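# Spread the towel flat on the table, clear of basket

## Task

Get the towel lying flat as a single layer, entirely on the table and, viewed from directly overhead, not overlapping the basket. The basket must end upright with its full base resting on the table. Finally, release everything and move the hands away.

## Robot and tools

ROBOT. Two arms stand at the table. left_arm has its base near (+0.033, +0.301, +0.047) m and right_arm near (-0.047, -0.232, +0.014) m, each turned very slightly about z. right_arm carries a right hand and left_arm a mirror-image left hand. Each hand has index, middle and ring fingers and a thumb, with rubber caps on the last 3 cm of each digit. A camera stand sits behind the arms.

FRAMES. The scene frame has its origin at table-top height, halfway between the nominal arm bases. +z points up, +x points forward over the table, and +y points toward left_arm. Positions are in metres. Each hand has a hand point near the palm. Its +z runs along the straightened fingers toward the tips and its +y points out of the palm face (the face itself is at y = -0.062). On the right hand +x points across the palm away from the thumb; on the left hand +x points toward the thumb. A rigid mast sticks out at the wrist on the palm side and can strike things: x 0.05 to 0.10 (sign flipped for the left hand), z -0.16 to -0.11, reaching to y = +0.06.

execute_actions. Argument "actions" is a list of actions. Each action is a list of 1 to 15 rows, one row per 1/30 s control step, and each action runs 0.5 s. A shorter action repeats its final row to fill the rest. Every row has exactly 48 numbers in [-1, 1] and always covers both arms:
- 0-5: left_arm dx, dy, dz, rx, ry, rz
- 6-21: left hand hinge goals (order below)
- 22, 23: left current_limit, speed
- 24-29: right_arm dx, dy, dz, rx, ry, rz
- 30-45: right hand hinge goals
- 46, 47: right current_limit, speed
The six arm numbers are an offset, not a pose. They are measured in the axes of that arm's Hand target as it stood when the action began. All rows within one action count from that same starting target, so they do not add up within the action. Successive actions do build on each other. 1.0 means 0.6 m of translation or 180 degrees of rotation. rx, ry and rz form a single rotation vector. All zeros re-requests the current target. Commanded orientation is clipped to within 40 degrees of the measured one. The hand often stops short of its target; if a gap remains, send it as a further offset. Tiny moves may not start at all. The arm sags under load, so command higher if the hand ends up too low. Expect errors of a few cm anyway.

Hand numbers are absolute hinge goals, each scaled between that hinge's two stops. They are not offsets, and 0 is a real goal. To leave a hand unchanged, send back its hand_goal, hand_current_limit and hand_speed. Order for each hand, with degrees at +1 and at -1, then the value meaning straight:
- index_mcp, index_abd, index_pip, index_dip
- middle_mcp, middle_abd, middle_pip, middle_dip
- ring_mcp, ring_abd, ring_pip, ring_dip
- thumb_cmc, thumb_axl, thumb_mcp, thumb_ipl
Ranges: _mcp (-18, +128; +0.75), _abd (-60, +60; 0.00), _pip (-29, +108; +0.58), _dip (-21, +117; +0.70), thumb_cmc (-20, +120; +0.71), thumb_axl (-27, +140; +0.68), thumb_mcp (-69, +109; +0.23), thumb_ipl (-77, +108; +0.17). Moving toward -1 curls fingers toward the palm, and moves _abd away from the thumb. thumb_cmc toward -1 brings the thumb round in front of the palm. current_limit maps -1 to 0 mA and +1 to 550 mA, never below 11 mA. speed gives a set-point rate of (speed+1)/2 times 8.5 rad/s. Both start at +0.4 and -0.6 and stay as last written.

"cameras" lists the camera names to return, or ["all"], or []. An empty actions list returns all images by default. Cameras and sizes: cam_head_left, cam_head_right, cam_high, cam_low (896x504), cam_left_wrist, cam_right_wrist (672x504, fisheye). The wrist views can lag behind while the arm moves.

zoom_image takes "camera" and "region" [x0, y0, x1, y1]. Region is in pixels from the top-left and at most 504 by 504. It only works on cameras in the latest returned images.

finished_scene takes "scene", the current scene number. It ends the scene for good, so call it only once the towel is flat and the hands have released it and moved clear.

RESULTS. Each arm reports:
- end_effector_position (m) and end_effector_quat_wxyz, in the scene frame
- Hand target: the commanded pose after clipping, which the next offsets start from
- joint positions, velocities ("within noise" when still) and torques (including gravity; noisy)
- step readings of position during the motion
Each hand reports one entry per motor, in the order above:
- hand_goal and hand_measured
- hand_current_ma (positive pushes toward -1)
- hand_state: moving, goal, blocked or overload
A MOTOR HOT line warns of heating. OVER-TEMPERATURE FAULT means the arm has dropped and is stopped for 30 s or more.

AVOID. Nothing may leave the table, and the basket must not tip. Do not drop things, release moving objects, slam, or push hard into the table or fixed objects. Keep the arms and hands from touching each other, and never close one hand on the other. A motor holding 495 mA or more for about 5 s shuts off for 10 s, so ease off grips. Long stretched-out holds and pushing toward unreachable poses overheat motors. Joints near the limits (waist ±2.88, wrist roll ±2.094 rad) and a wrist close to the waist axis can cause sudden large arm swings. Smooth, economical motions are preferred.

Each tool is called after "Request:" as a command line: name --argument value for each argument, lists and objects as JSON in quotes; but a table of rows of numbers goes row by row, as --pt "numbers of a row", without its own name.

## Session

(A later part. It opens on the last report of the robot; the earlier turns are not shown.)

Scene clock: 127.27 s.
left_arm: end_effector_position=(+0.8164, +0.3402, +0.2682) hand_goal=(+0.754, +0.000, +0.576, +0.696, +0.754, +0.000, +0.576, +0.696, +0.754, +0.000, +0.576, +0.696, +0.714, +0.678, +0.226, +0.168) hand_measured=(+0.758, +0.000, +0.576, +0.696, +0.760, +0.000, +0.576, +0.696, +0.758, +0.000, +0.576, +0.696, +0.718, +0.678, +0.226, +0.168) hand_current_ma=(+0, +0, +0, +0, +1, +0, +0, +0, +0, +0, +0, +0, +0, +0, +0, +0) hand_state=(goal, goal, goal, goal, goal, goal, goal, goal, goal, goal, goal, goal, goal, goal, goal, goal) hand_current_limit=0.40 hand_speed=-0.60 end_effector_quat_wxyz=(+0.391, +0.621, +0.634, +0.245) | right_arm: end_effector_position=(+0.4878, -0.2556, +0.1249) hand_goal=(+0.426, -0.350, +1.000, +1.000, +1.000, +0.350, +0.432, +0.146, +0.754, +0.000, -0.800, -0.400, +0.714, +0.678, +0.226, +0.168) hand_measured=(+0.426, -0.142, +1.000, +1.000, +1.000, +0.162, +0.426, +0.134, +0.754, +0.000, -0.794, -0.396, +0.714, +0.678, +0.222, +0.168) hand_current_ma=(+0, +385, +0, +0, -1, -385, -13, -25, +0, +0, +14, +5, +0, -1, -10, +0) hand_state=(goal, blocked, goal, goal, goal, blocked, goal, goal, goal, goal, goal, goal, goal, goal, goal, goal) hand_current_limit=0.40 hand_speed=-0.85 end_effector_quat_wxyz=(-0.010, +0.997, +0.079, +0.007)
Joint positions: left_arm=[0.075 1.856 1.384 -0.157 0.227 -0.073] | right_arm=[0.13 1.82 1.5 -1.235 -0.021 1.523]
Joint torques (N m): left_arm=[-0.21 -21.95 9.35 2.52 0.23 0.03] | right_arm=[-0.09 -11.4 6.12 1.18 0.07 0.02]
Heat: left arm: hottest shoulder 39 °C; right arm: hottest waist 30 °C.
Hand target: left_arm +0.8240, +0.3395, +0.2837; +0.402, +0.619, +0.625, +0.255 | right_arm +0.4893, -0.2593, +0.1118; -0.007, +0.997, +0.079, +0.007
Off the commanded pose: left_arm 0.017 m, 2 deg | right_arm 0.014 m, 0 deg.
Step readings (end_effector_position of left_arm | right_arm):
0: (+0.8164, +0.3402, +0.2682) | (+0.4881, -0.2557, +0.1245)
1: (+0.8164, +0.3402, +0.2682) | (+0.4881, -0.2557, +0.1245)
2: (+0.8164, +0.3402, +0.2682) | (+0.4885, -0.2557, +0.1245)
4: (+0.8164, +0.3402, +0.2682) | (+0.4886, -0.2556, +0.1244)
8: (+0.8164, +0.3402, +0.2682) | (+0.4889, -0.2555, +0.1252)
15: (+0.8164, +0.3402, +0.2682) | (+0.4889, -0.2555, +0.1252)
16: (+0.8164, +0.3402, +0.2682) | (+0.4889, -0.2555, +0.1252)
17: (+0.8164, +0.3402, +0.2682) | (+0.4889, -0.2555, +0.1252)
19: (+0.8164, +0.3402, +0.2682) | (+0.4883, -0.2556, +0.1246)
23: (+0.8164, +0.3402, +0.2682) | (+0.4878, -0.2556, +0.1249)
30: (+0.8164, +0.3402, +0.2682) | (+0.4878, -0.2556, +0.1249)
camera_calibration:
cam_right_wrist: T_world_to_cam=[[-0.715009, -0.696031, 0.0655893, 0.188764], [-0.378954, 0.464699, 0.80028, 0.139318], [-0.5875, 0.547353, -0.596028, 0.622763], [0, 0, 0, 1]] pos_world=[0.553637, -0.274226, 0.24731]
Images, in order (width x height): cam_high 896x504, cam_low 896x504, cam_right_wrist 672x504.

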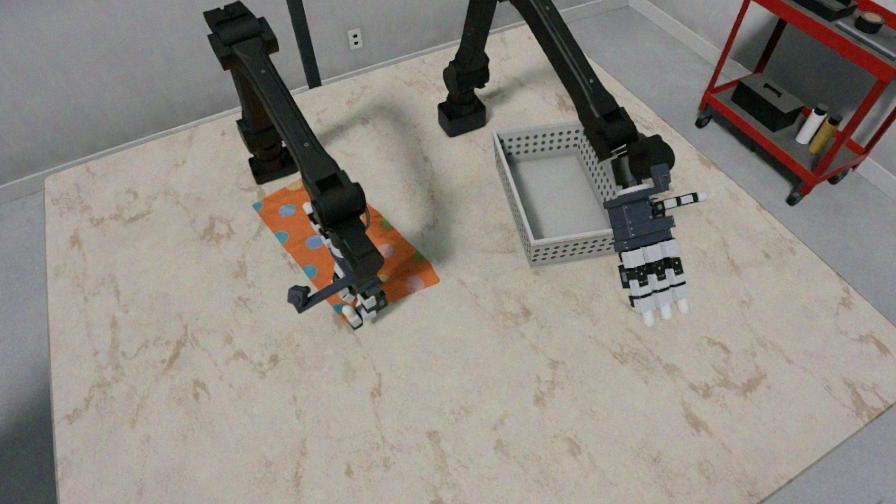

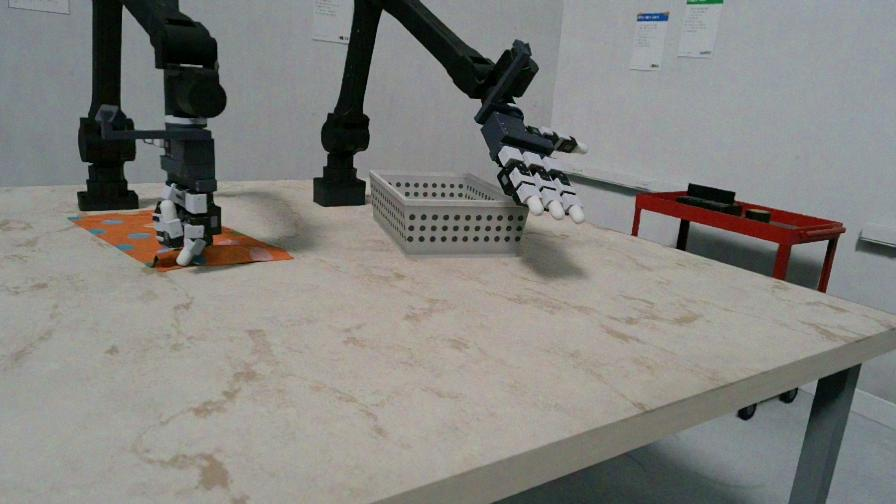

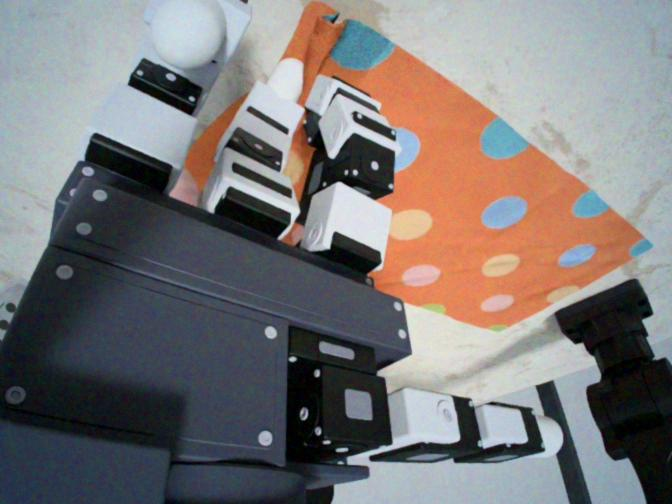

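Request:
execute_actions --actions '[[[0,0,0,0,0,0,0.754,0,0.576,0.696,0.754,0,0.576,0.696,0.754,0,0.576,0.696,0.714,0.678,0.226,0.168,0.4,-0.6,0.01,0,-0.06,0,0,0,0.425,-0.35,1,1,1,0.35,0.431,0.145,0.754,0,-0.8,-0.4,0.714,0.678,0.226,0.168,0.4,-0.85]],[[0,0,0,0,0,0,0.754,0,0.576,0.696,0.754,0,0.576,0.696,0.754,0,0.576,0.696,0.714,0.678,0.226,0.168,0.4,-0.6,0.01,0,-0.06,0,0,0,0.425,-0.35,1,1,1,0.35,0.431,0.145,0.754,0,-0.8,-0.4,0.714,0.678,0.226,0.168,0.4,-0.85]],[[0,0,0,0,0,0,0.754,0,0.576,0.696,0.754,0,0.576,0.696,0.754,0,0.576,0.696,0.714,0.678,0.226,0.168,0.4,-0.6,0.01,0,-0.06,0,0,0,0.425,-0.35,1,1,1,0.35,0.431,0.145,0.754,0,-0.8,-0.4,0.714,0.678,0.226,0.168,0.4,-0.85]]]' --cameras '["cam_low","cam_right_wrist","cam_high","cam_head_left"]'

Request:
zoom_image --camera "cam_low" --region '[120, 180, 310, 290]'

Request:
zoom_image --camera "cam_high" --region '[300, 210, 460, 350]'

Scene clock: 131.93 s.
left_arm: end_effector_position=(+0.8164, +0.3402, +0.2682) hand_goal=(+0.754, +0.000, +0.576, +0.696, +0.754, +0.000, +0.576, +0.696, +0.754, +0.000, +0.576, +0.696, +0.714, +0.678, +0.226, +0.168) hand_measured=(+0.758, +0.000, +0.576, +0.696, +0.760, +0.000, +0.576, +0.696, +0.758, +0.000, +0.576, +0.696, +0.718, +0.678, +0.226, +0.168) hand_current_ma=(+0, +0, +0, +0, +1, +0, +0, +0, +0, +0, +0, +0, +0, +0, +0, +0) hand_state=(goal, goal, goal, goal, goal, goal, goal, goal, goal, goal, goal, goal, goal, goal, goal, goal) hand_current_limit=0.40 hand_speed=-0.60 end_effector_quat_wxyz=(+0.391, +0.621, +0.634, +0.245) | right_arm: end_effector_position=(+0.4868, -0.2559, +0.1914) hand_goal=(+0.426, -0.350, +1.000, +1.000, +1.000, +0.350, +0.432, +0.146, +0.754, +0.000, -0.800, -0.400, +0.714, +0.678, +0.226, +0.168) hand_measured=(+0.426, -0.154, +1.000, +1.000, +1.000, +0.162, +0.426, +0.136, +0.754, +0.000, -0.794, -0.396, +0.714, +0.678, +0.222, +0.168) hand_current_ma=(-1, +385, +0, +0, -1, -385, -13, -20, +0, +0, +14, +5, +0, -1, -10, +0) hand_state=(goal, blocked, goal, goal, goal, blocked, goal, goal, goal, goal, goal, goal, goal, goal, goal, goal) hand_current_limit=0.40 hand_speed=-0.85 end_effector_quat_wxyz=(-0.010, +0.996, +0.084, -0.027)
Joint positions: left_arm=[0.075 1.856 1.384 -0.157 0.227 -0.073] | right_arm=[0.13 1.82 1.674 -1.479 -0.021 1.514]
Joint torques (N m): left_arm=[-0.26 -22.18 9.39 2.5 0.2 0.06] | right_arm=[-0.03 -12.81 12.71 -0.64 0.09 0]
Heat: left arm: hottest shoulder 39 °C; right arm: hottest waist 30 °C.
Hand target: left_arm +0.8240, +0.3395, +0.2837; +0.402, +0.619, +0.625, +0.255 | right_arm +0.5056, -0.2581, +0.2200; -0.007, +0.997, +0.079, +0.007
Off the commanded pose: left_arm 0.017 m, 2 deg | right_arm 0.034 m, 4 deg.
Step readings (end_effector_position of left_arm | right_arm):
0: (+0.8164, +0.3402, +0.2682) | (+0.4878, -0.2556, +0.1249)
1: (+0.8164, +0.3402, +0.2682) | (+0.4878, -0.2556, +0.1249)
2: (+0.8164, +0.3402, +0.2682) | (+0.4874, -0.2557, +0.1249)
4: (+0.8164, +0.3402, +0.2682) | (+0.4859, -0.2558, +0.1250)
8: (+0.8164, +0.3402, +0.2682) | (+0.4844, -0.2562, +0.1263)
15: (+0.8164, +0.3402, +0.2682) | (+0.4792, -0.2575, +0.1262)
16: (+0.8164, +0.3402, +0.2682) | (+0.4798, -0.2575, +0.1267)
17: (+0.8164, +0.3402, +0.2682) | (+0.4790, -0.2576, +0.1279)
19: (+0.8164, +0.3402, +0.2682) | (+0.4763, -0.2579, +0.1328)
23: (+0.8164, +0.3402, +0.2682) | (+0.4766, -0.2578, +0.1468)
30: (+0.8164, +0.3402, +0.2682) | (+0.4794, -0.2575, +0.1540)
31: (+0.8164, +0.3402, +0.2682) | (+0.4796, -0.2575, +0.1546)
32: (+0.8164, +0.3402, +0.2682) | (+0.4788, -0.2568, +0.1559)
34: (+0.8164, +0.3402, +0.2682) | (+0.4771, -0.2570, +0.1620)
38: (+0.8164, +0.3402, +0.2682) | (+0.4829, -0.2563, +0.1801)
45: (+0.8164, +0.3402, +0.2682) | (+0.4906, -0.2555, +0.1909)
camera_calibration:
cam_right_wrist: T_world_to_cam=[[-0.702256, -0.701854, 0.119323, 0.165586], [-0.327691, 0.467463, 0.821034, 0.0576776], [-0.632025, 0.537475, -0.55827, 0.674019], [0, 0, 0, 1]] pos_world=[0.561181, -0.273014, 0.309171]
Images, in order (width x height): cam_head_left 896x504, cam_high 896x504, cam_low 896x504, cam_right_wrist 672x504.

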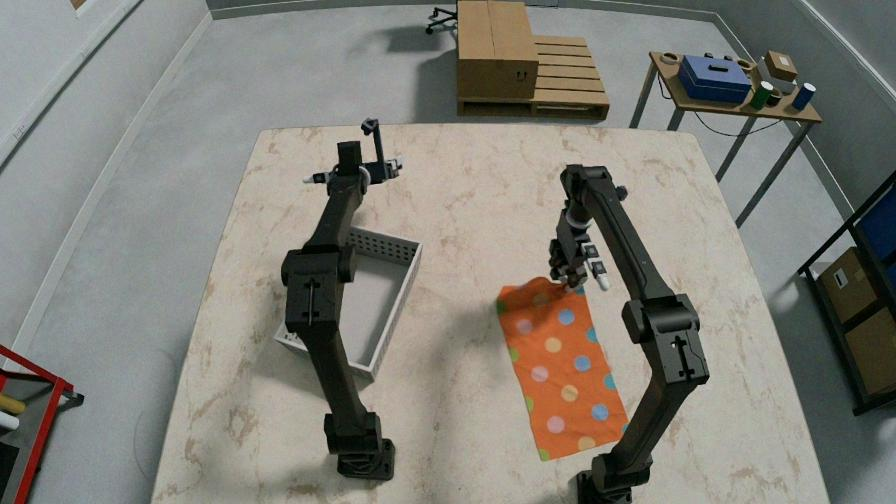

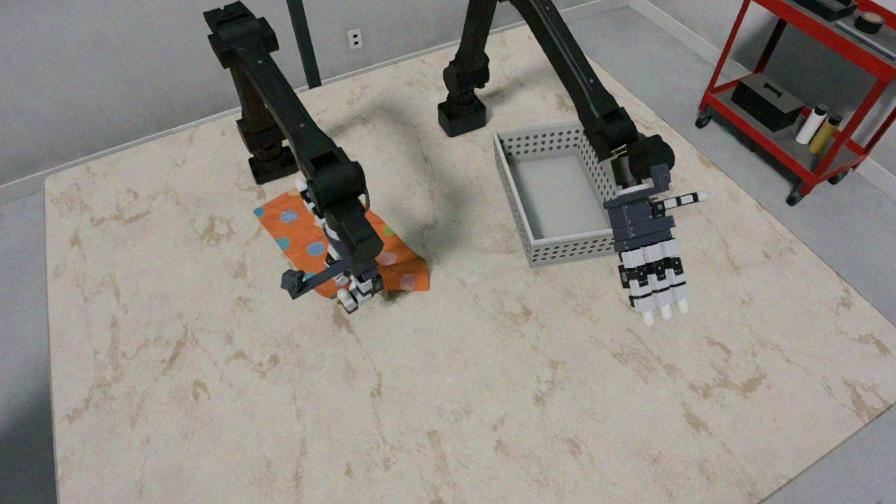

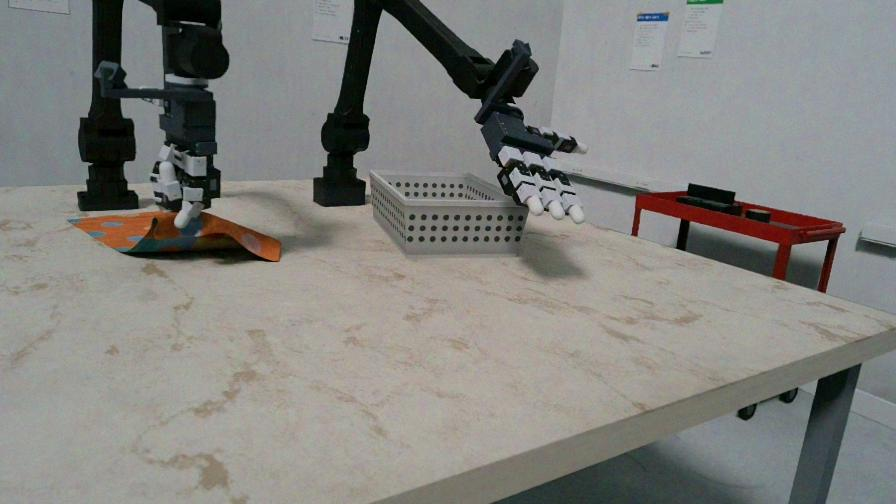

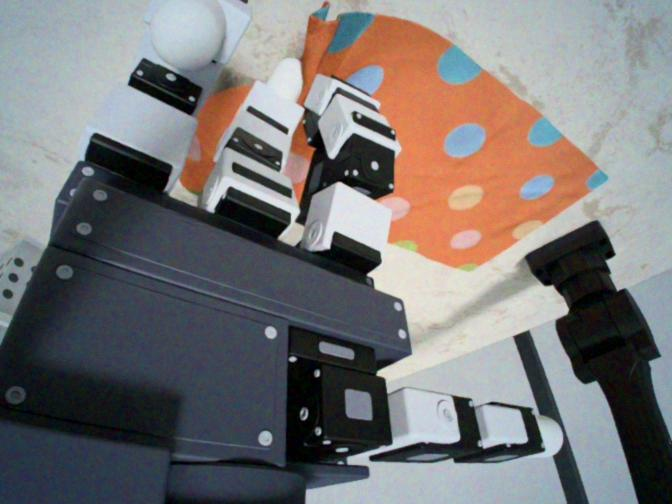

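Scaled by 2.653 from the camera's 896x504 image, which has a finer 1280x720 frame.

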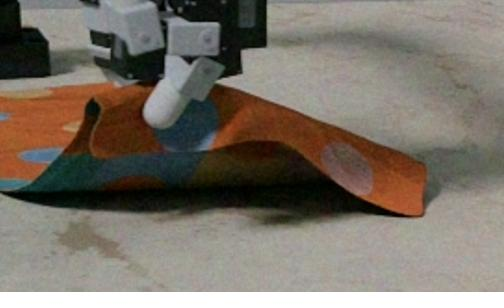

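Scaled by 3.150 from the camera's 896x504 image, which has a finer 1280x720 frame.

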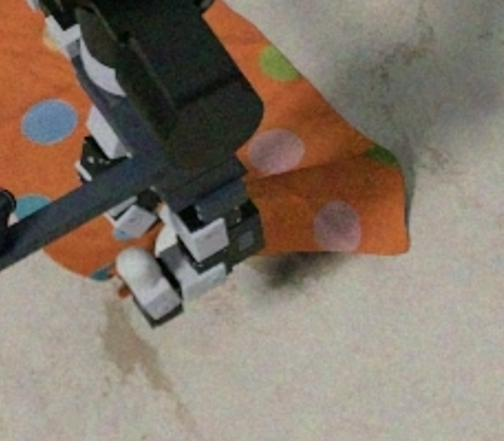

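Request:
execute_actions --actions '[[[0,0,0,0,0,0,0.754,0,0.576,0.696,0.754,0,0.576,0.696,0.754,0,0.576,0.696,0.714,0.678,0.226,0.168,0.4,-0.6,0.01,0,0.06,0,0,0,0.425,-0.35,1,1,1,0.35,0.431,0.145,0.754,0,-0.8,-0.4,0.714,0.678,0.226,0.168,0.4,-0.85]],[[0,0,0,0,0,0,0.754,0,0.576,0.696,0.754,0,0.576,0.696,0.754,0,0.576,0.696,0.714,0.678,0.226,0.168,0.4,-0.6,0.015,0,0.06,0,0,0,0.425,-0.35,1,1,1,0.35,0.431,0.145,0.754,0,-0.8,-0.4,0.714,0.678,0.226,0.168,0.4,-0.85]],[[0,0,0,0,0,0,0.754,0,0.576,0.696,0.754,0,0.576,0.696,0.754,0,0.576,0.696,0.714,0.678,0.226,0.168,0.4,-0.6,0.01,0,0.055,0,0,0,0.425,-0.35,1,1,1,0.35,0.431,0.145,0.754,0,-0.8,-0.4,0.714,0.678,0.226,0.168,0.4,-0.85]]]' --cameras '["cam_low","cam_right_wrist","cam_high","cam_head_left"]'

Request:
zoom_image --camera "cam_low" --region '[120, 180, 310, 290]'

Scene clock: 134.33 s.
left_arm: end_effector_position=(+0.8164, +0.3402, +0.2682) hand_goal=(+0.754, +0.000, +0.576, +0.696, +0.754, +0.000, +0.576, +0.696, +0.754, +0.000, +0.576, +0.696, +0.714, +0.678, +0.226, +0.168) hand_measured=(+0.758, +0.000, +0.576, +0.696, +0.760, +0.000, +0.576, +0.696, +0.758, +0.000, +0.576, +0.696, +0.718, +0.678, +0.226, +0.168) hand_current_ma=(+0, +0, +0, +0, +1, +0, +0, +0, +0, +0, +0, +0, +0, +0, +0, +0) hand_state=(goal, goal, goal, goal, goal, goal, goal, goal, goal, goal, goal, goal, goal, goal, goal, goal) hand_current_limit=0.40 hand_speed=-0.60 end_effector_quat_wxyz=(+0.391, +0.621, +0.634, +0.245) | right_arm: end_effector_position=(+0.5236, -0.2534, +0.1264) hand_goal=(+0.426, -0.350, +1.000, +1.000, +1.000, +0.350, +0.432, +0.146, +0.754, +0.000, -0.800, -0.400, +0.714, +0.678, +0.226, +0.168) hand_measured=(+0.424, -0.158, +1.000, +1.000, +1.000, +0.162, +0.424, +0.132, +0.754, +0.000, -0.794, -0.396, +0.714, +0.678, +0.222, +0.168) hand_current_ma=(-4, +385, +0, +0, +0, -385, -16, -30, +0, +0, +14, +5, +0, -1, -10, +0) hand_state=(goal, blocked, goal, goal, goal, blocked, goal, goal, goal, goal, goal, goal, goal, goal, goal, goal) hand_current_limit=0.40 hand_speed=-0.85 end_effector_quat_wxyz=(-0.010, +0.997, +0.079, +0.006)
Joint positions: left_arm=[0.075 1.856 1.384 -0.157 0.227 -0.073] | right_arm=[0.127 1.911 1.638 -1.284 -0.021 1.521]
Joint torques (N m): left_arm=[-0.26 -21.89 9.39 2.52 0.2 0.04] | right_arm=[0.26 -11.99 7.16 0.83 0.08 0.07]
Heat: left arm: hottest shoulder 39 °C; right arm: hottest waist 30 °C.
Hand target: left_arm +0.8240, +0.3395, +0.2837; +0.402, +0.619, +0.625, +0.255 | right_arm +0.5278, -0.2532, +0.1154; -0.007, +0.997, +0.079, +0.007
Off the commanded pose: left_arm 0.017 m, 2 deg | right_arm 0.012 m, 0 deg.
Step readings (end_effector_position of left_arm | right_arm):
0: (+0.8164, +0.3402, +0.2682) | (+0.4868, -0.2559, +0.1914)
1: (+0.8164, +0.3402, +0.2682) | (+0.4868, -0.2559, +0.1914)
2: (+0.8164, +0.3402, +0.2682) | (+0.4872, -0.2558, +0.1913)
4: (+0.8164, +0.3402, +0.2682) | (+0.4898, -0.2556, +0.1896)
8: (+0.8164, +0.3402, +0.2682) | (+0.4981, -0.2546, +0.1870)
15: (+0.8164, +0.3402, +0.2682) | (+0.5008, -0.2543, +0.1799)
16: (+0.8164, +0.3402, +0.2682) | (+0.5008, -0.2543, +0.1799)
17: (+0.8164, +0.3402, +0.2682) | (+0.5023, -0.2542, +0.1790)
19: (+0.8164, +0.3402, +0.2682) | (+0.5077, -0.2535, +0.1767)
23: (+0.8164, +0.3402, +0.2682) | (+0.5165, -0.2524, +0.1652)
30: (+0.8164, +0.3402, +0.2682) | (+0.5163, -0.2534, +0.1494)
31: (+0.8164, +0.3402, +0.2682) | (+0.5163, -0.2534, +0.1494)
32: (+0.8164, +0.3402, +0.2682) | (+0.5176, -0.2541, +0.1488)
34: (+0.8164, +0.3402, +0.2682) | (+0.5209, -0.2537, +0.1454)
38: (+0.8164, +0.3402, +0.2682) | (+0.5233, -0.2543, +0.1326)
45: (+0.8164, +0.3402, +0.2682) | (+0.5236, -0.2534, +0.1264)
camera_calibration:
cam_right_wrist: T_world_to_cam=[[-0.71599, -0.694906, 0.0668098, 0.216443], [-0.376994, 0.465422, 0.800786, 0.149702], [-0.587565, 0.548168, -0.595213, 0.643713], [0, 0, 0, 1]] pos_world=[0.589631, -0.27213, 0.248807]
Images, in order (width x height): cam_head_left 896x504, cam_high 896x504, cam_low 896x504, cam_right_wrist 672x504.

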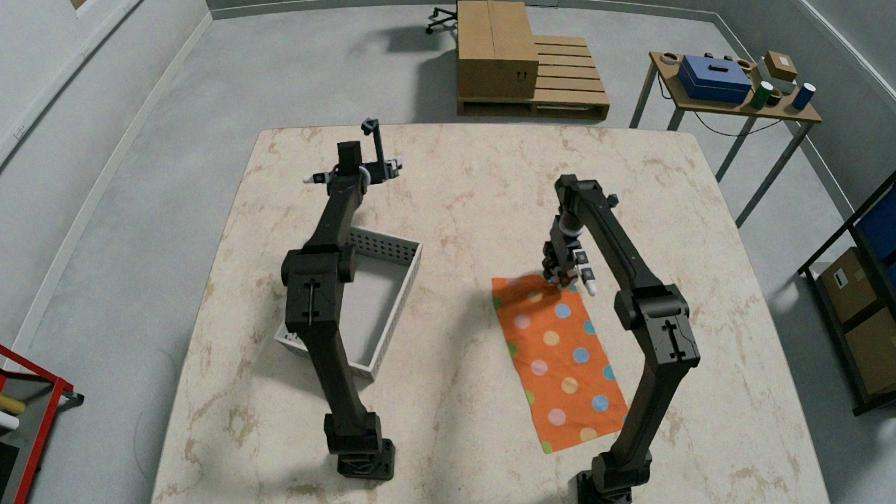

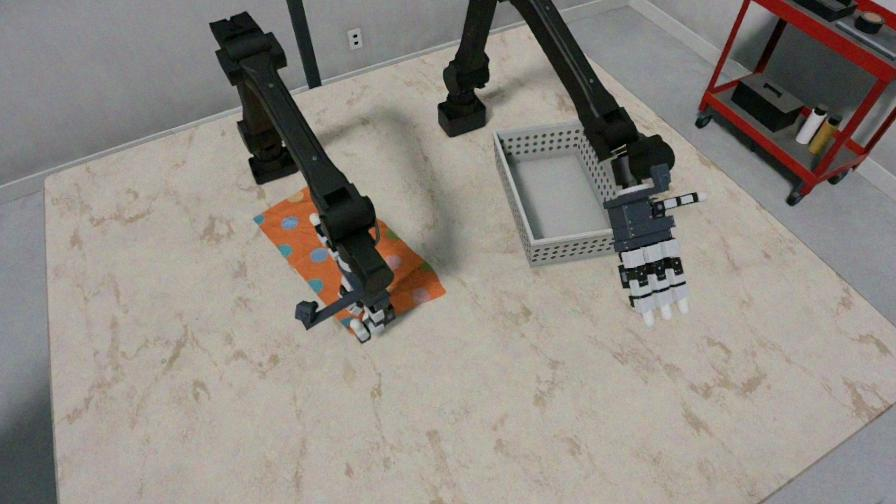

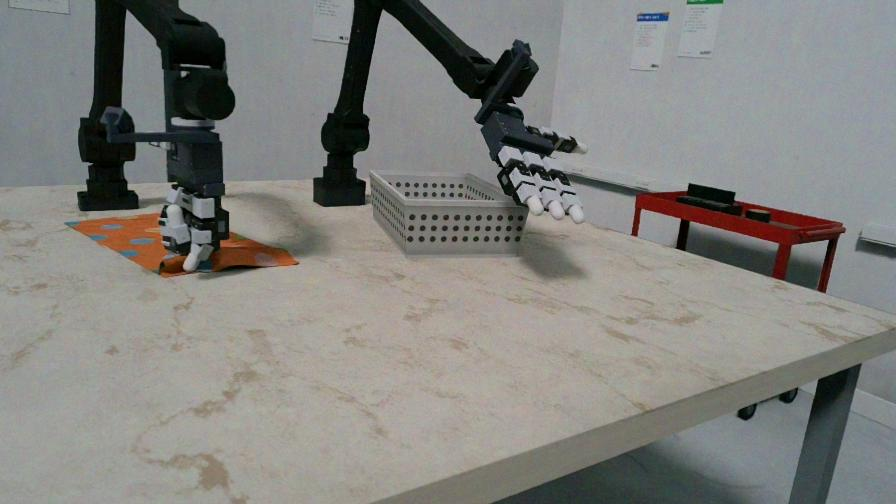

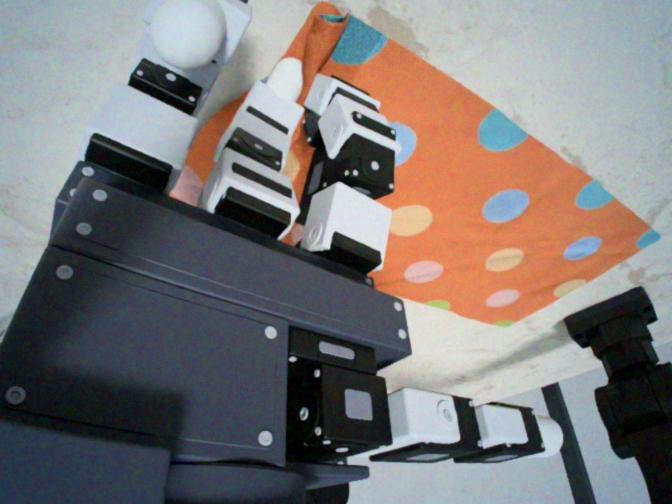

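Scaled by 2.653 from the camera's 896x504 image, which has a finer 1280x720 frame.

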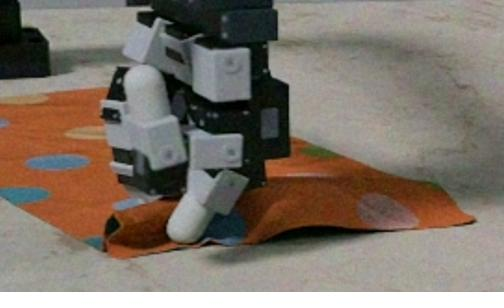

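Request:
execute_actions --actions '[[[0,0,0,0,0,0,0.754,0,0.576,0.696,0.754,0,0.576,0.696,0.754,0,0.576,0.696,0.714,0.678,0.226,0.168,0.4,-0.6,0,0,0.01,0,0,0,0.425,0.25,1,1,1,-0.25,0.431,0.145,0.754,0,-0.8,-0.4,0.714,0.678,0.226,0.168,0.4,-0.85]],[[0,0,0,0,0,0,0.754,0,0.576,0.696,0.754,0,0.576,0.696,0.754,0,0.576,0.696,0.714,0.678,0.226,0.168,0.4,-0.6,0,0,0,0,0,0,0.425,0.25,1,1,1,-0.25,0.431,0.145,0.754,0,-0.8,-0.4,0.714,0.678,0.226,0.168,0.4,-0.85]]]' --cameras '["cam_low","cam_right_wrist","cam_high","cam_head_left"]'

Request:
zoom_image --camera "cam_low" --region '[120, 180, 310, 290]'

Scene clock: 136.03 s.
left_arm: end_effector_position=(+0.8164, +0.3402, +0.2682) hand_goal=(+0.754, +0.000, +0.576, +0.696, +0.754, +0.000, +0.576, +0.696, +0.754, +0.000, +0.576, +0.696, +0.714, +0.678, +0.226, +0.168) hand_measured=(+0.758, +0.000, +0.576, +0.696, +0.760, +0.000, +0.576, +0.696, +0.758, +0.000, +0.576, +0.696, +0.718, +0.678, +0.226, +0.168) hand_current_ma=(+0, +0, +0, +0, +1, +0, +0, +0, +0, +0, +0, +0, +0, +0, +0, +0) hand_state=(goal, goal, goal, goal, goal, goal, goal, goal, goal, goal, goal, goal, goal, goal, goal, goal) hand_current_limit=0.40 hand_speed=-0.60 end_effector_quat_wxyz=(+0.391, +0.621, +0.634, +0.245) | right_arm: end_effector_position=(+0.5366, -0.2512, +0.1274) hand_goal=(+0.426, +0.250, +1.000, +1.000, +1.000, -0.250, +0.432, +0.146, +0.754, +0.000, -0.800, -0.400, +0.714, +0.678, +0.226, +0.168) hand_measured=(+0.424, +0.200, +1.000, +1.000, +0.998, -0.244, +0.428, +0.144, +0.754, +0.000, -0.794, -0.396, +0.714, +0.678, +0.222, +0.168) hand_current_ma=(-3, -135, +0, +0, -2, +10, -5, -4, +0, +0, +14, +5, +0, -1, -10, +0) hand_state=(goal, blocked, goal, goal, goal, goal, goal, goal, goal, goal, goal, goal, goal, goal, goal, goal) hand_current_limit=0.40 hand_speed=-0.85 end_effector_quat_wxyz=(-0.011, +0.996, +0.084, +0.032)
Joint positions: left_arm=[0.075 1.856 1.384 -0.157 0.227 -0.073] | right_arm=[0.129 1.909 1.639 -1.237 -0.021 1.514]
Joint torques (N m): left_arm=[-0.26 -22.24 9.37 2.56 0.22 0.08] | right_arm=[0.26 -11.69 6.65 -0.01 0.09 0.05]
Heat: left arm: hottest shoulder 39 °C; right arm: hottest shoulder 31 °C.
Hand target: left_arm +0.8240, +0.3395, +0.2837; +0.402, +0.619, +0.625, +0.255 | right_arm +0.5278, -0.2531, +0.1094; -0.007, +0.997, +0.079, +0.007
Off the commanded pose: left_arm 0.017 m, 2 deg | right_arm 0.020 m, 3 deg.
Step readings (end_effector_position of left_arm | right_arm):
0: (+0.8164, +0.3402, +0.2682) | (+0.5236, -0.2534, +0.1264)
1: (+0.8164, +0.3402, +0.2682) | (+0.5236, -0.2534, +0.1264)
2: (+0.8164, +0.3402, +0.2682) | (+0.5239, -0.2534, +0.1264)
4: (+0.8164, +0.3402, +0.2682) | (+0.5238, -0.2533, +0.1264)
8: (+0.8164, +0.3402, +0.2682) | (+0.5246, -0.2533, +0.1264)
15: (+0.8164, +0.3402, +0.2682) | (+0.5292, -0.2529, +0.1268)
16: (+0.8164, +0.3402, +0.2682) | (+0.5305, -0.2519, +0.1267)
17: (+0.8164, +0.3402, +0.2682) | (+0.5313, -0.2518, +0.1267)
19: (+0.8164, +0.3402, +0.2682) | (+0.5340, -0.2509, +0.1267)
23: (+0.8164, +0.3402, +0.2682) | (+0.5359, -0.2513, +0.1274)
30: (+0.8164, +0.3402, +0.2682) | (+0.5367, -0.2503, +0.1274)
camera_calibration:
cam_right_wrist: T_world_to_cam=[[-0.711959, -0.7017, 0.0270632, 0.228454], [-0.42123, 0.45759, 0.783056, 0.176815], [-0.561854, 0.546104, -0.621362, 0.639806], [0, 0, 0, 1]] pos_world=[0.596607, -0.270003, 0.252913]
Images, in order (width x height): cam_head_left 896x504, cam_high 896x504, cam_low 896x504, cam_right_wrist 672x504.

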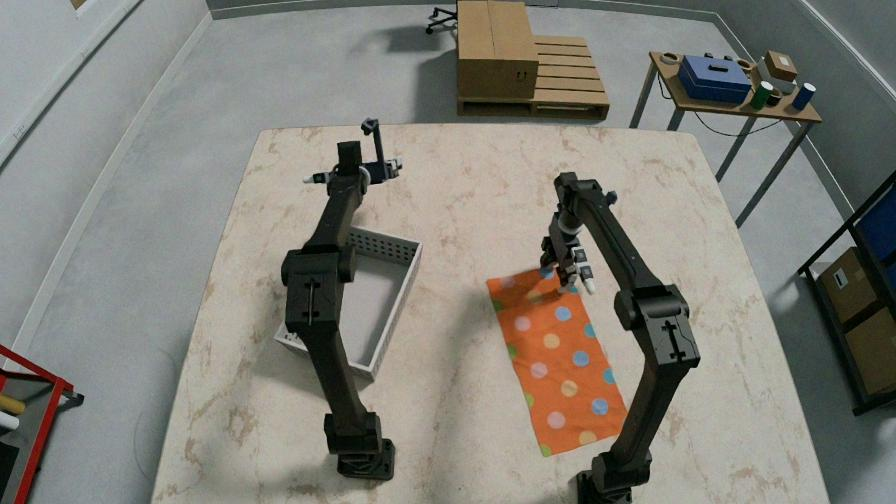

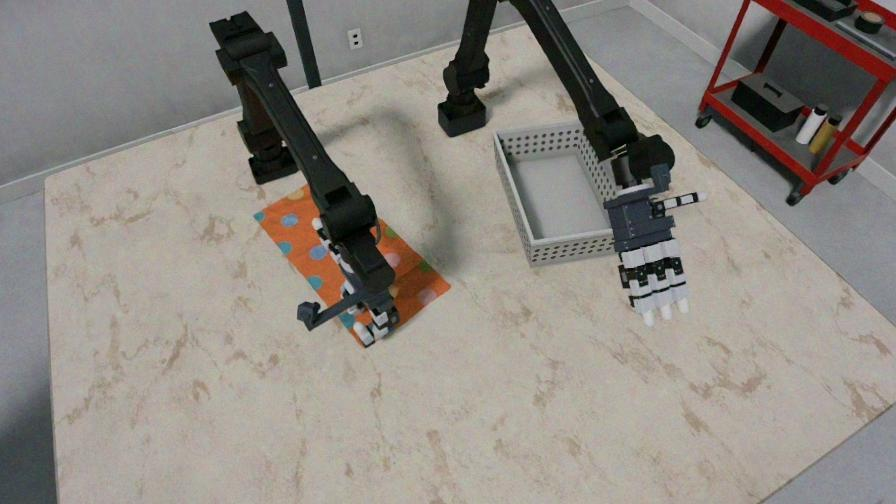

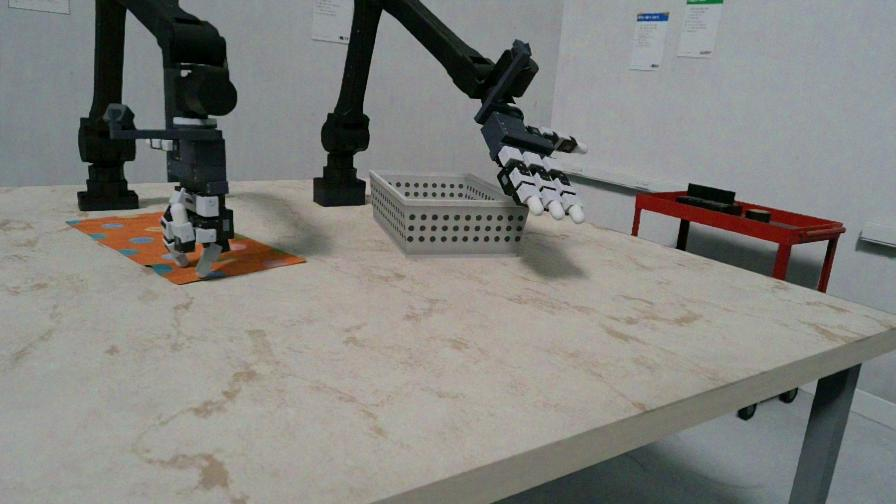

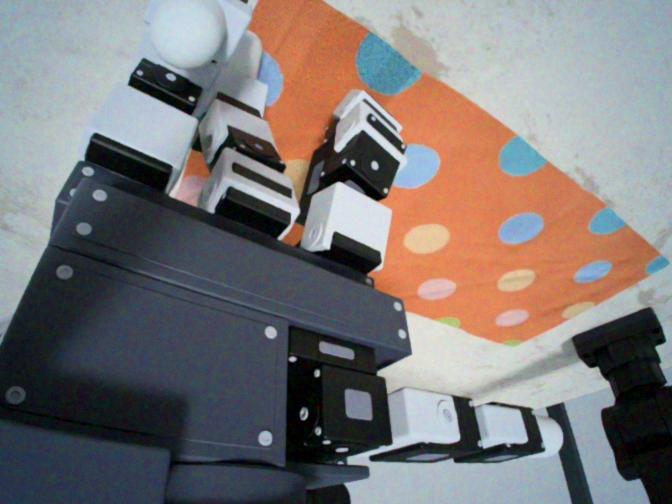

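Scaled by 2.653 from the camera's 896x504 image, which has a finer 1280x720 frame.

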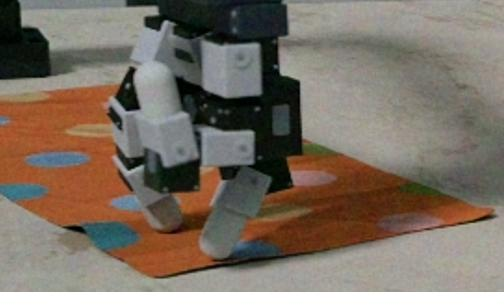

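Request:
execute_actions --actions '[[[0,0,0,0,0,0,0.754,0,0.576,0.696,0.754,0,0.576,0.696,0.754,0,0.576,0.696,0.714,0.678,0.226,0.168,0.4,-0.6,0,0,-0.07,0,0,0,0.425,0.2,1,1,1,-0.25,0.431,0.145,0.754,0,-0.8,-0.4,0.714,0.678,0.226,0.168,0.4,-0.85]],[[0,0,0,0,0,0,0.754,0,0.576,0.696,0.754,0,0.576,0.696,0.754,0,0.576,0.696,0.714,0.678,0.226,0.168,0.4,-0.6,0,0,-0.1,0,0,0,0.754,0,0.576,0.696,0.754,0,0.576,0.696,0.754,0,-0.8,-0.4,0.714,0.678,0.226,0.168,0.4,-0.7]],[[0,0,0,0,0,0,0.754,0,0.576,0.696,0.754,0,0.576,0.696,0.754,0,0.576,0.696,0.714,0.678,0.226,0.168,0.4,-0.6,0,0.07,-0.06,0,0,0,0.754,0,0.576,0.696,0.754,0,0.576,0.696,0.754,0,-0.8,-0.4,0.714,0.678,0.226,0.168,0.4,-0.6]],[[0,0,0,0,0,0,0.754,0,0.576,0.696,0.754,0,0.576,0.696,0.754,0,0.576,0.696,0.714,0.678,0.226,0.168,0.4,-0.6,-0.03,0.1,0,0,0,0,0.754,0,0.576,0.696,0.754,0,0.576,0.696,0.754,0,-0.8,-0.4,0.714,0.678,0.226,0.168,0.4,-0.6]],[[0,0,0,0,0,0,0.754,0,0.576,0.696,0.754,0,0.576,0.696,0.754,0,0.576,0.696,0.714,0.678,0.226,0.168,0.4,-0.6,-0.03,0.1,0,0,0,0,0.754,0,0.576,0.696,0.754,0,0.576,0.696,0.754,0,-0.8,-0.4,0.714,0.678,0.226,0.168,0.4,-0.6]]]' --cameras '["all"]'

Request:
zoom_image --camera "cam_low" --region '[60, 190, 320, 300]'

Request:
zoom_image --camera "cam_high" --region '[240, 170, 460, 350]'

Request:
zoom_image --camera "cam_head_left" --region '[470, 250, 650, 470]'

Request:
zoom_image --camera "cam_head_right" --region '[480, 250, 660, 470]'

Scene clock: 139.97 s.
left_arm: end_effector_position=(+0.8164, +0.3402, +0.2682) hand_goal=(+0.754, +0.000, +0.576, +0.696, +0.754, +0.000, +0.576, +0.696, +0.754, +0.000, +0.576, +0.696, +0.714, +0.678, +0.226, +0.168) hand_measured=(+0.758, +0.000, +0.576, +0.696, +0.760, +0.000, +0.576, +0.696, +0.758, +0.000, +0.576, +0.696, +0.718, +0.678, +0.226, +0.168) hand_current_ma=(+0, +0, +0, +0, +1, +0, +0, +0, +0, +0, +0, +0, +0, +0, +0, +0) hand_state=(goal, goal, goal, goal, goal, goal, goal, goal, goal, goal, goal, goal, goal, goal, goal, goal) hand_current_limit=0.40 hand_speed=-0.60 end_effector_quat_wxyz=(+0.391, +0.621, +0.634, +0.245) | right_arm: end_effector_position=(+0.5065, -0.4204, +0.2194) hand_goal=(+0.754, +0.000, +0.576, +0.696, +0.754, +0.000, +0.576, +0.696, +0.754, +0.000, -0.800, -0.400, +0.714, +0.678, +0.226, +0.168) hand_measured=(+0.754, +0.002, +0.578, +0.698, +0.754, -0.004, +0.574, +0.694, +0.756, +0.000, -0.794, -0.398, +0.714, +0.678, +0.222, +0.168) hand_current_ma=(-1, +3, +3, +5, +0, -4, -3, -4, +2, +0, +14, +5, +0, -1, -10, +0) hand_state=(goal, goal, goal, goal, goal, goal, goal, goal, goal, goal, goal, goal, goal, goal, goal, goal) hand_current_limit=0.40 hand_speed=-0.60 end_effector_quat_wxyz=(-0.016, +0.997, +0.072, -0.018)
Joint positions: left_arm=[0.075 1.856 1.384 -0.157 0.227 -0.073] | right_arm=[-0.164 1.88 1.839 -1.573 -0.022 1.242]
Joint torques (N m): left_arm=[-0.32 -22.3 9.26 2.52 0.22 0.05] | right_arm=[0.44 -14.56 10.63 -0.43 0.03 -0.12]
Heat: left arm: hottest shoulder 39 °C; right arm: hottest waist 30 °C.
Hand target: left_arm +0.8240, +0.3395, +0.2837; +0.402, +0.619, +0.625, +0.255 | right_arm +0.5160, -0.4209, +0.2446; -0.007, +0.997, +0.079, +0.007
Off the commanded pose: left_arm 0.017 m, 2 deg | right_arm 0.027 m, 3 deg.
Step readings (end_effector_position of left_arm | right_arm):
0: (+0.8164, +0.3402, +0.2682) | (+0.5366, -0.2512, +0.1274)
1: (+0.8164, +0.3402, +0.2682) | (+0.5366, -0.2512, +0.1274)
2: (+0.8164, +0.3402, +0.2682) | (+0.5362, -0.2513, +0.1274)
4: (+0.8164, +0.3402, +0.2682) | (+0.5308, -0.2519, +0.1270)
8: (+0.8164, +0.3402, +0.2682) | (+0.5153, -0.2535, +0.1279)
15: (+0.8164, +0.3402, +0.2682) | (+0.5114, -0.2540, +0.1284)
16: (+0.8164, +0.3402, +0.2682) | (+0.5114, -0.2540, +0.1284)
17: (+0.8164, +0.3402, +0.2682) | (+0.5113, -0.2540, +0.1295)
19: (+0.8164, +0.3402, +0.2682) | (+0.5088, -0.2534, +0.1363)
23: (+0.8164, +0.3402, +0.2682) | (+0.5042, -0.2540, +0.1587)
30: (+0.8164, +0.3402, +0.2682) | (+0.5104, -0.2541, +0.1838)
31: (+0.8164, +0.3402, +0.2682) | (+0.5108, -0.2541, +0.1843)
32: (+0.8164, +0.3402, +0.2682) | (+0.5112, -0.2541, +0.1861)
34: (+0.8164, +0.3402, +0.2682) | (+0.5098, -0.2577, +0.1904)
38: (+0.8164, +0.3402, +0.2682) | (+0.5102, -0.2759, +0.2068)
45: (+0.8164, +0.3402, +0.2682) | (+0.5165, -0.3045, +0.2212)
46: (+0.8164, +0.3402, +0.2682) | (+0.5159, -0.3046, +0.2212)
47: (+0.8164, +0.3402, +0.2682) | (+0.5154, -0.3047, +0.2209)
49: (+0.8164, +0.3402, +0.2682) | (+0.5156, -0.3061, +0.2203)
53: (+0.8164, +0.3402, +0.2682) | (+0.5163, -0.3290, +0.2201)
60: (+0.8164, +0.3402, +0.2682) | (+0.5113, -0.3688, +0.2211)
61: (+0.8164, +0.3402, +0.2682) | (+0.5114, -0.3694, +0.2210)
62: (+0.8164, +0.3402, +0.2682) | (+0.5117, -0.3689, +0.2207)
64: (+0.8164, +0.3402, +0.2682) | (+0.5128, -0.3698, +0.2197)
68: (+0.8164, +0.3402, +0.2682) | (+0.5117, -0.3909, +0.2195)
75: (+0.8164, +0.3402, +0.2682) | (+0.5030, -0.4283, +0.2204)
camera_calibration:
cam_right_wrist: T_world_to_cam=[[-0.720356, -0.686719, 0.0974875, 0.080976], [-0.330663, 0.46356, 0.822055, 0.117632], [-0.609712, 0.559937, -0.561001, 0.789245], [0, 0, 0, 1]] pos_world=[0.57844, -0.440849, 0.338172]

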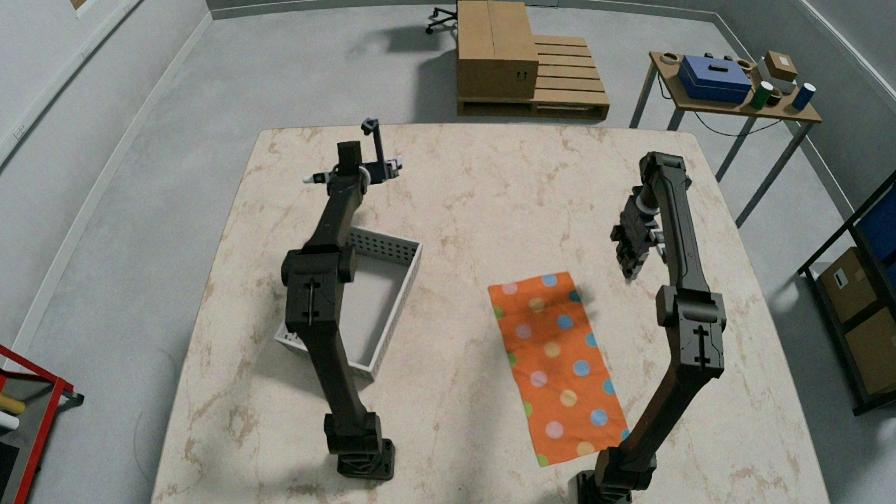

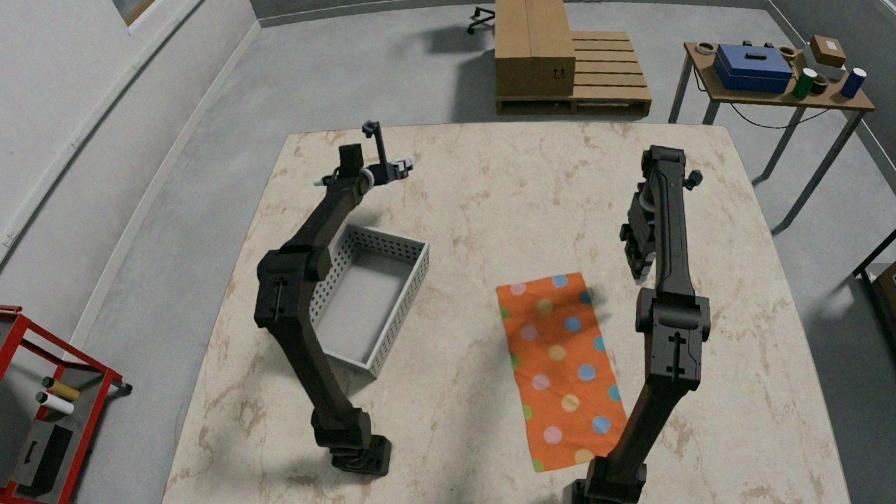

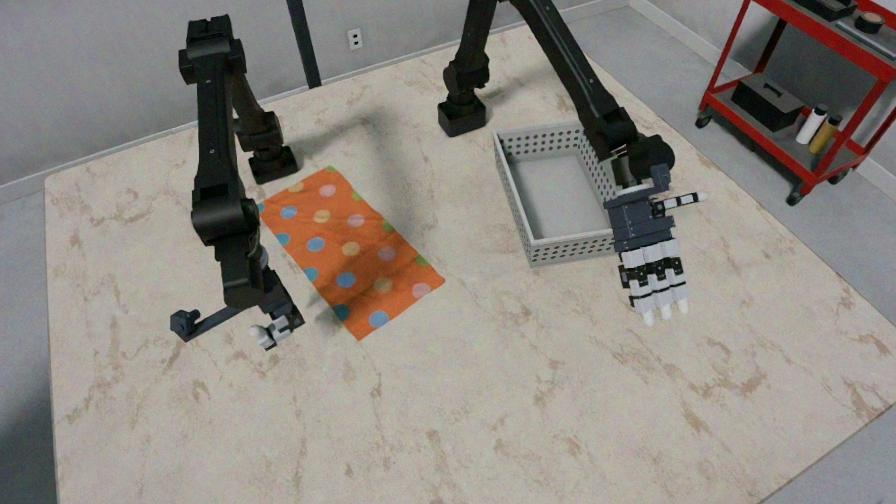

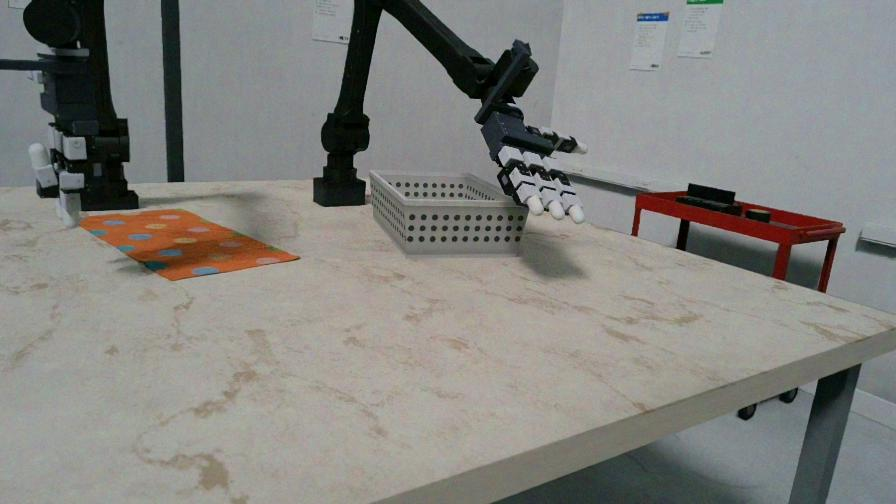

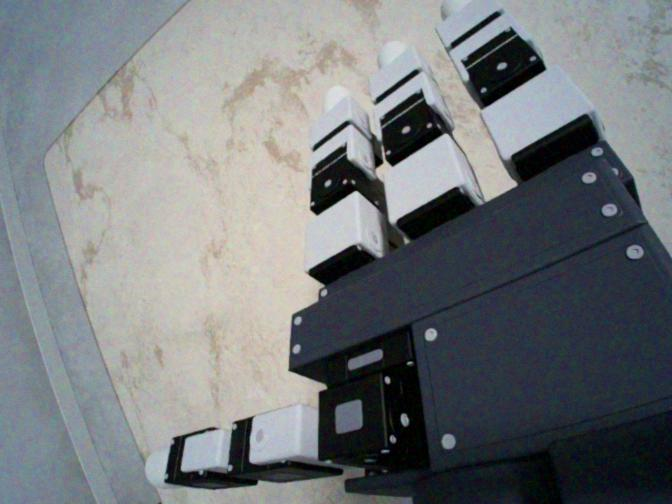

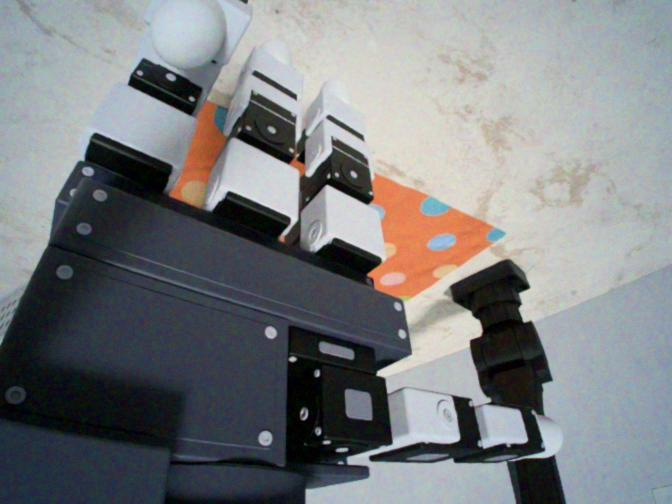

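Scaled by 1.938 from the camera's 896x504 image, which has a finer 1280x720 frame.

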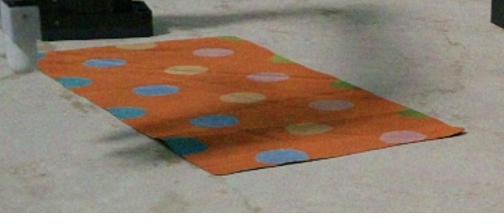

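Scaled by 2.291 from the camera's 896x504 image, which has a finer 1280x720 frame.

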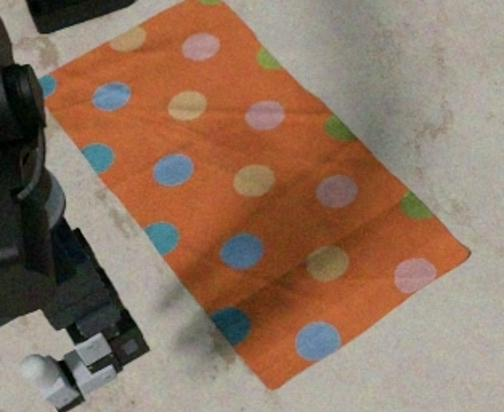

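Scaled by 2.291 from the camera's 896x504 image, which has a finer 1280x720 frame.

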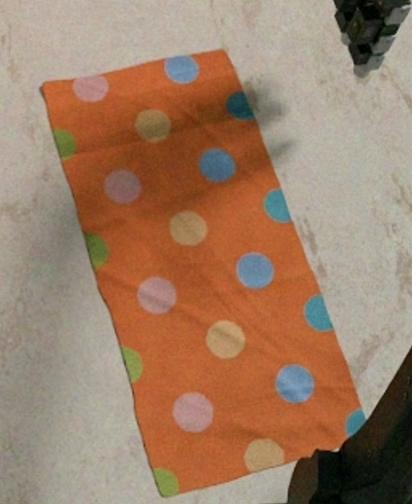

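Scaled by 2.291 from the camera's 896x504 image, which has a finer 1280x720 frame.

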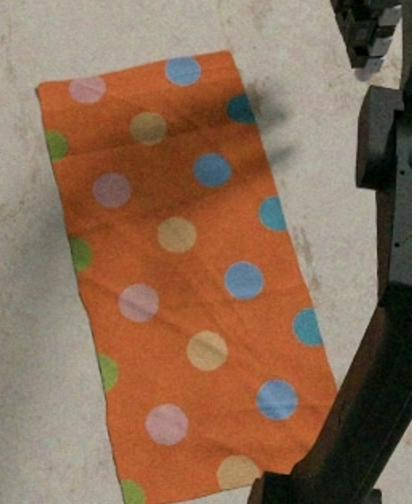

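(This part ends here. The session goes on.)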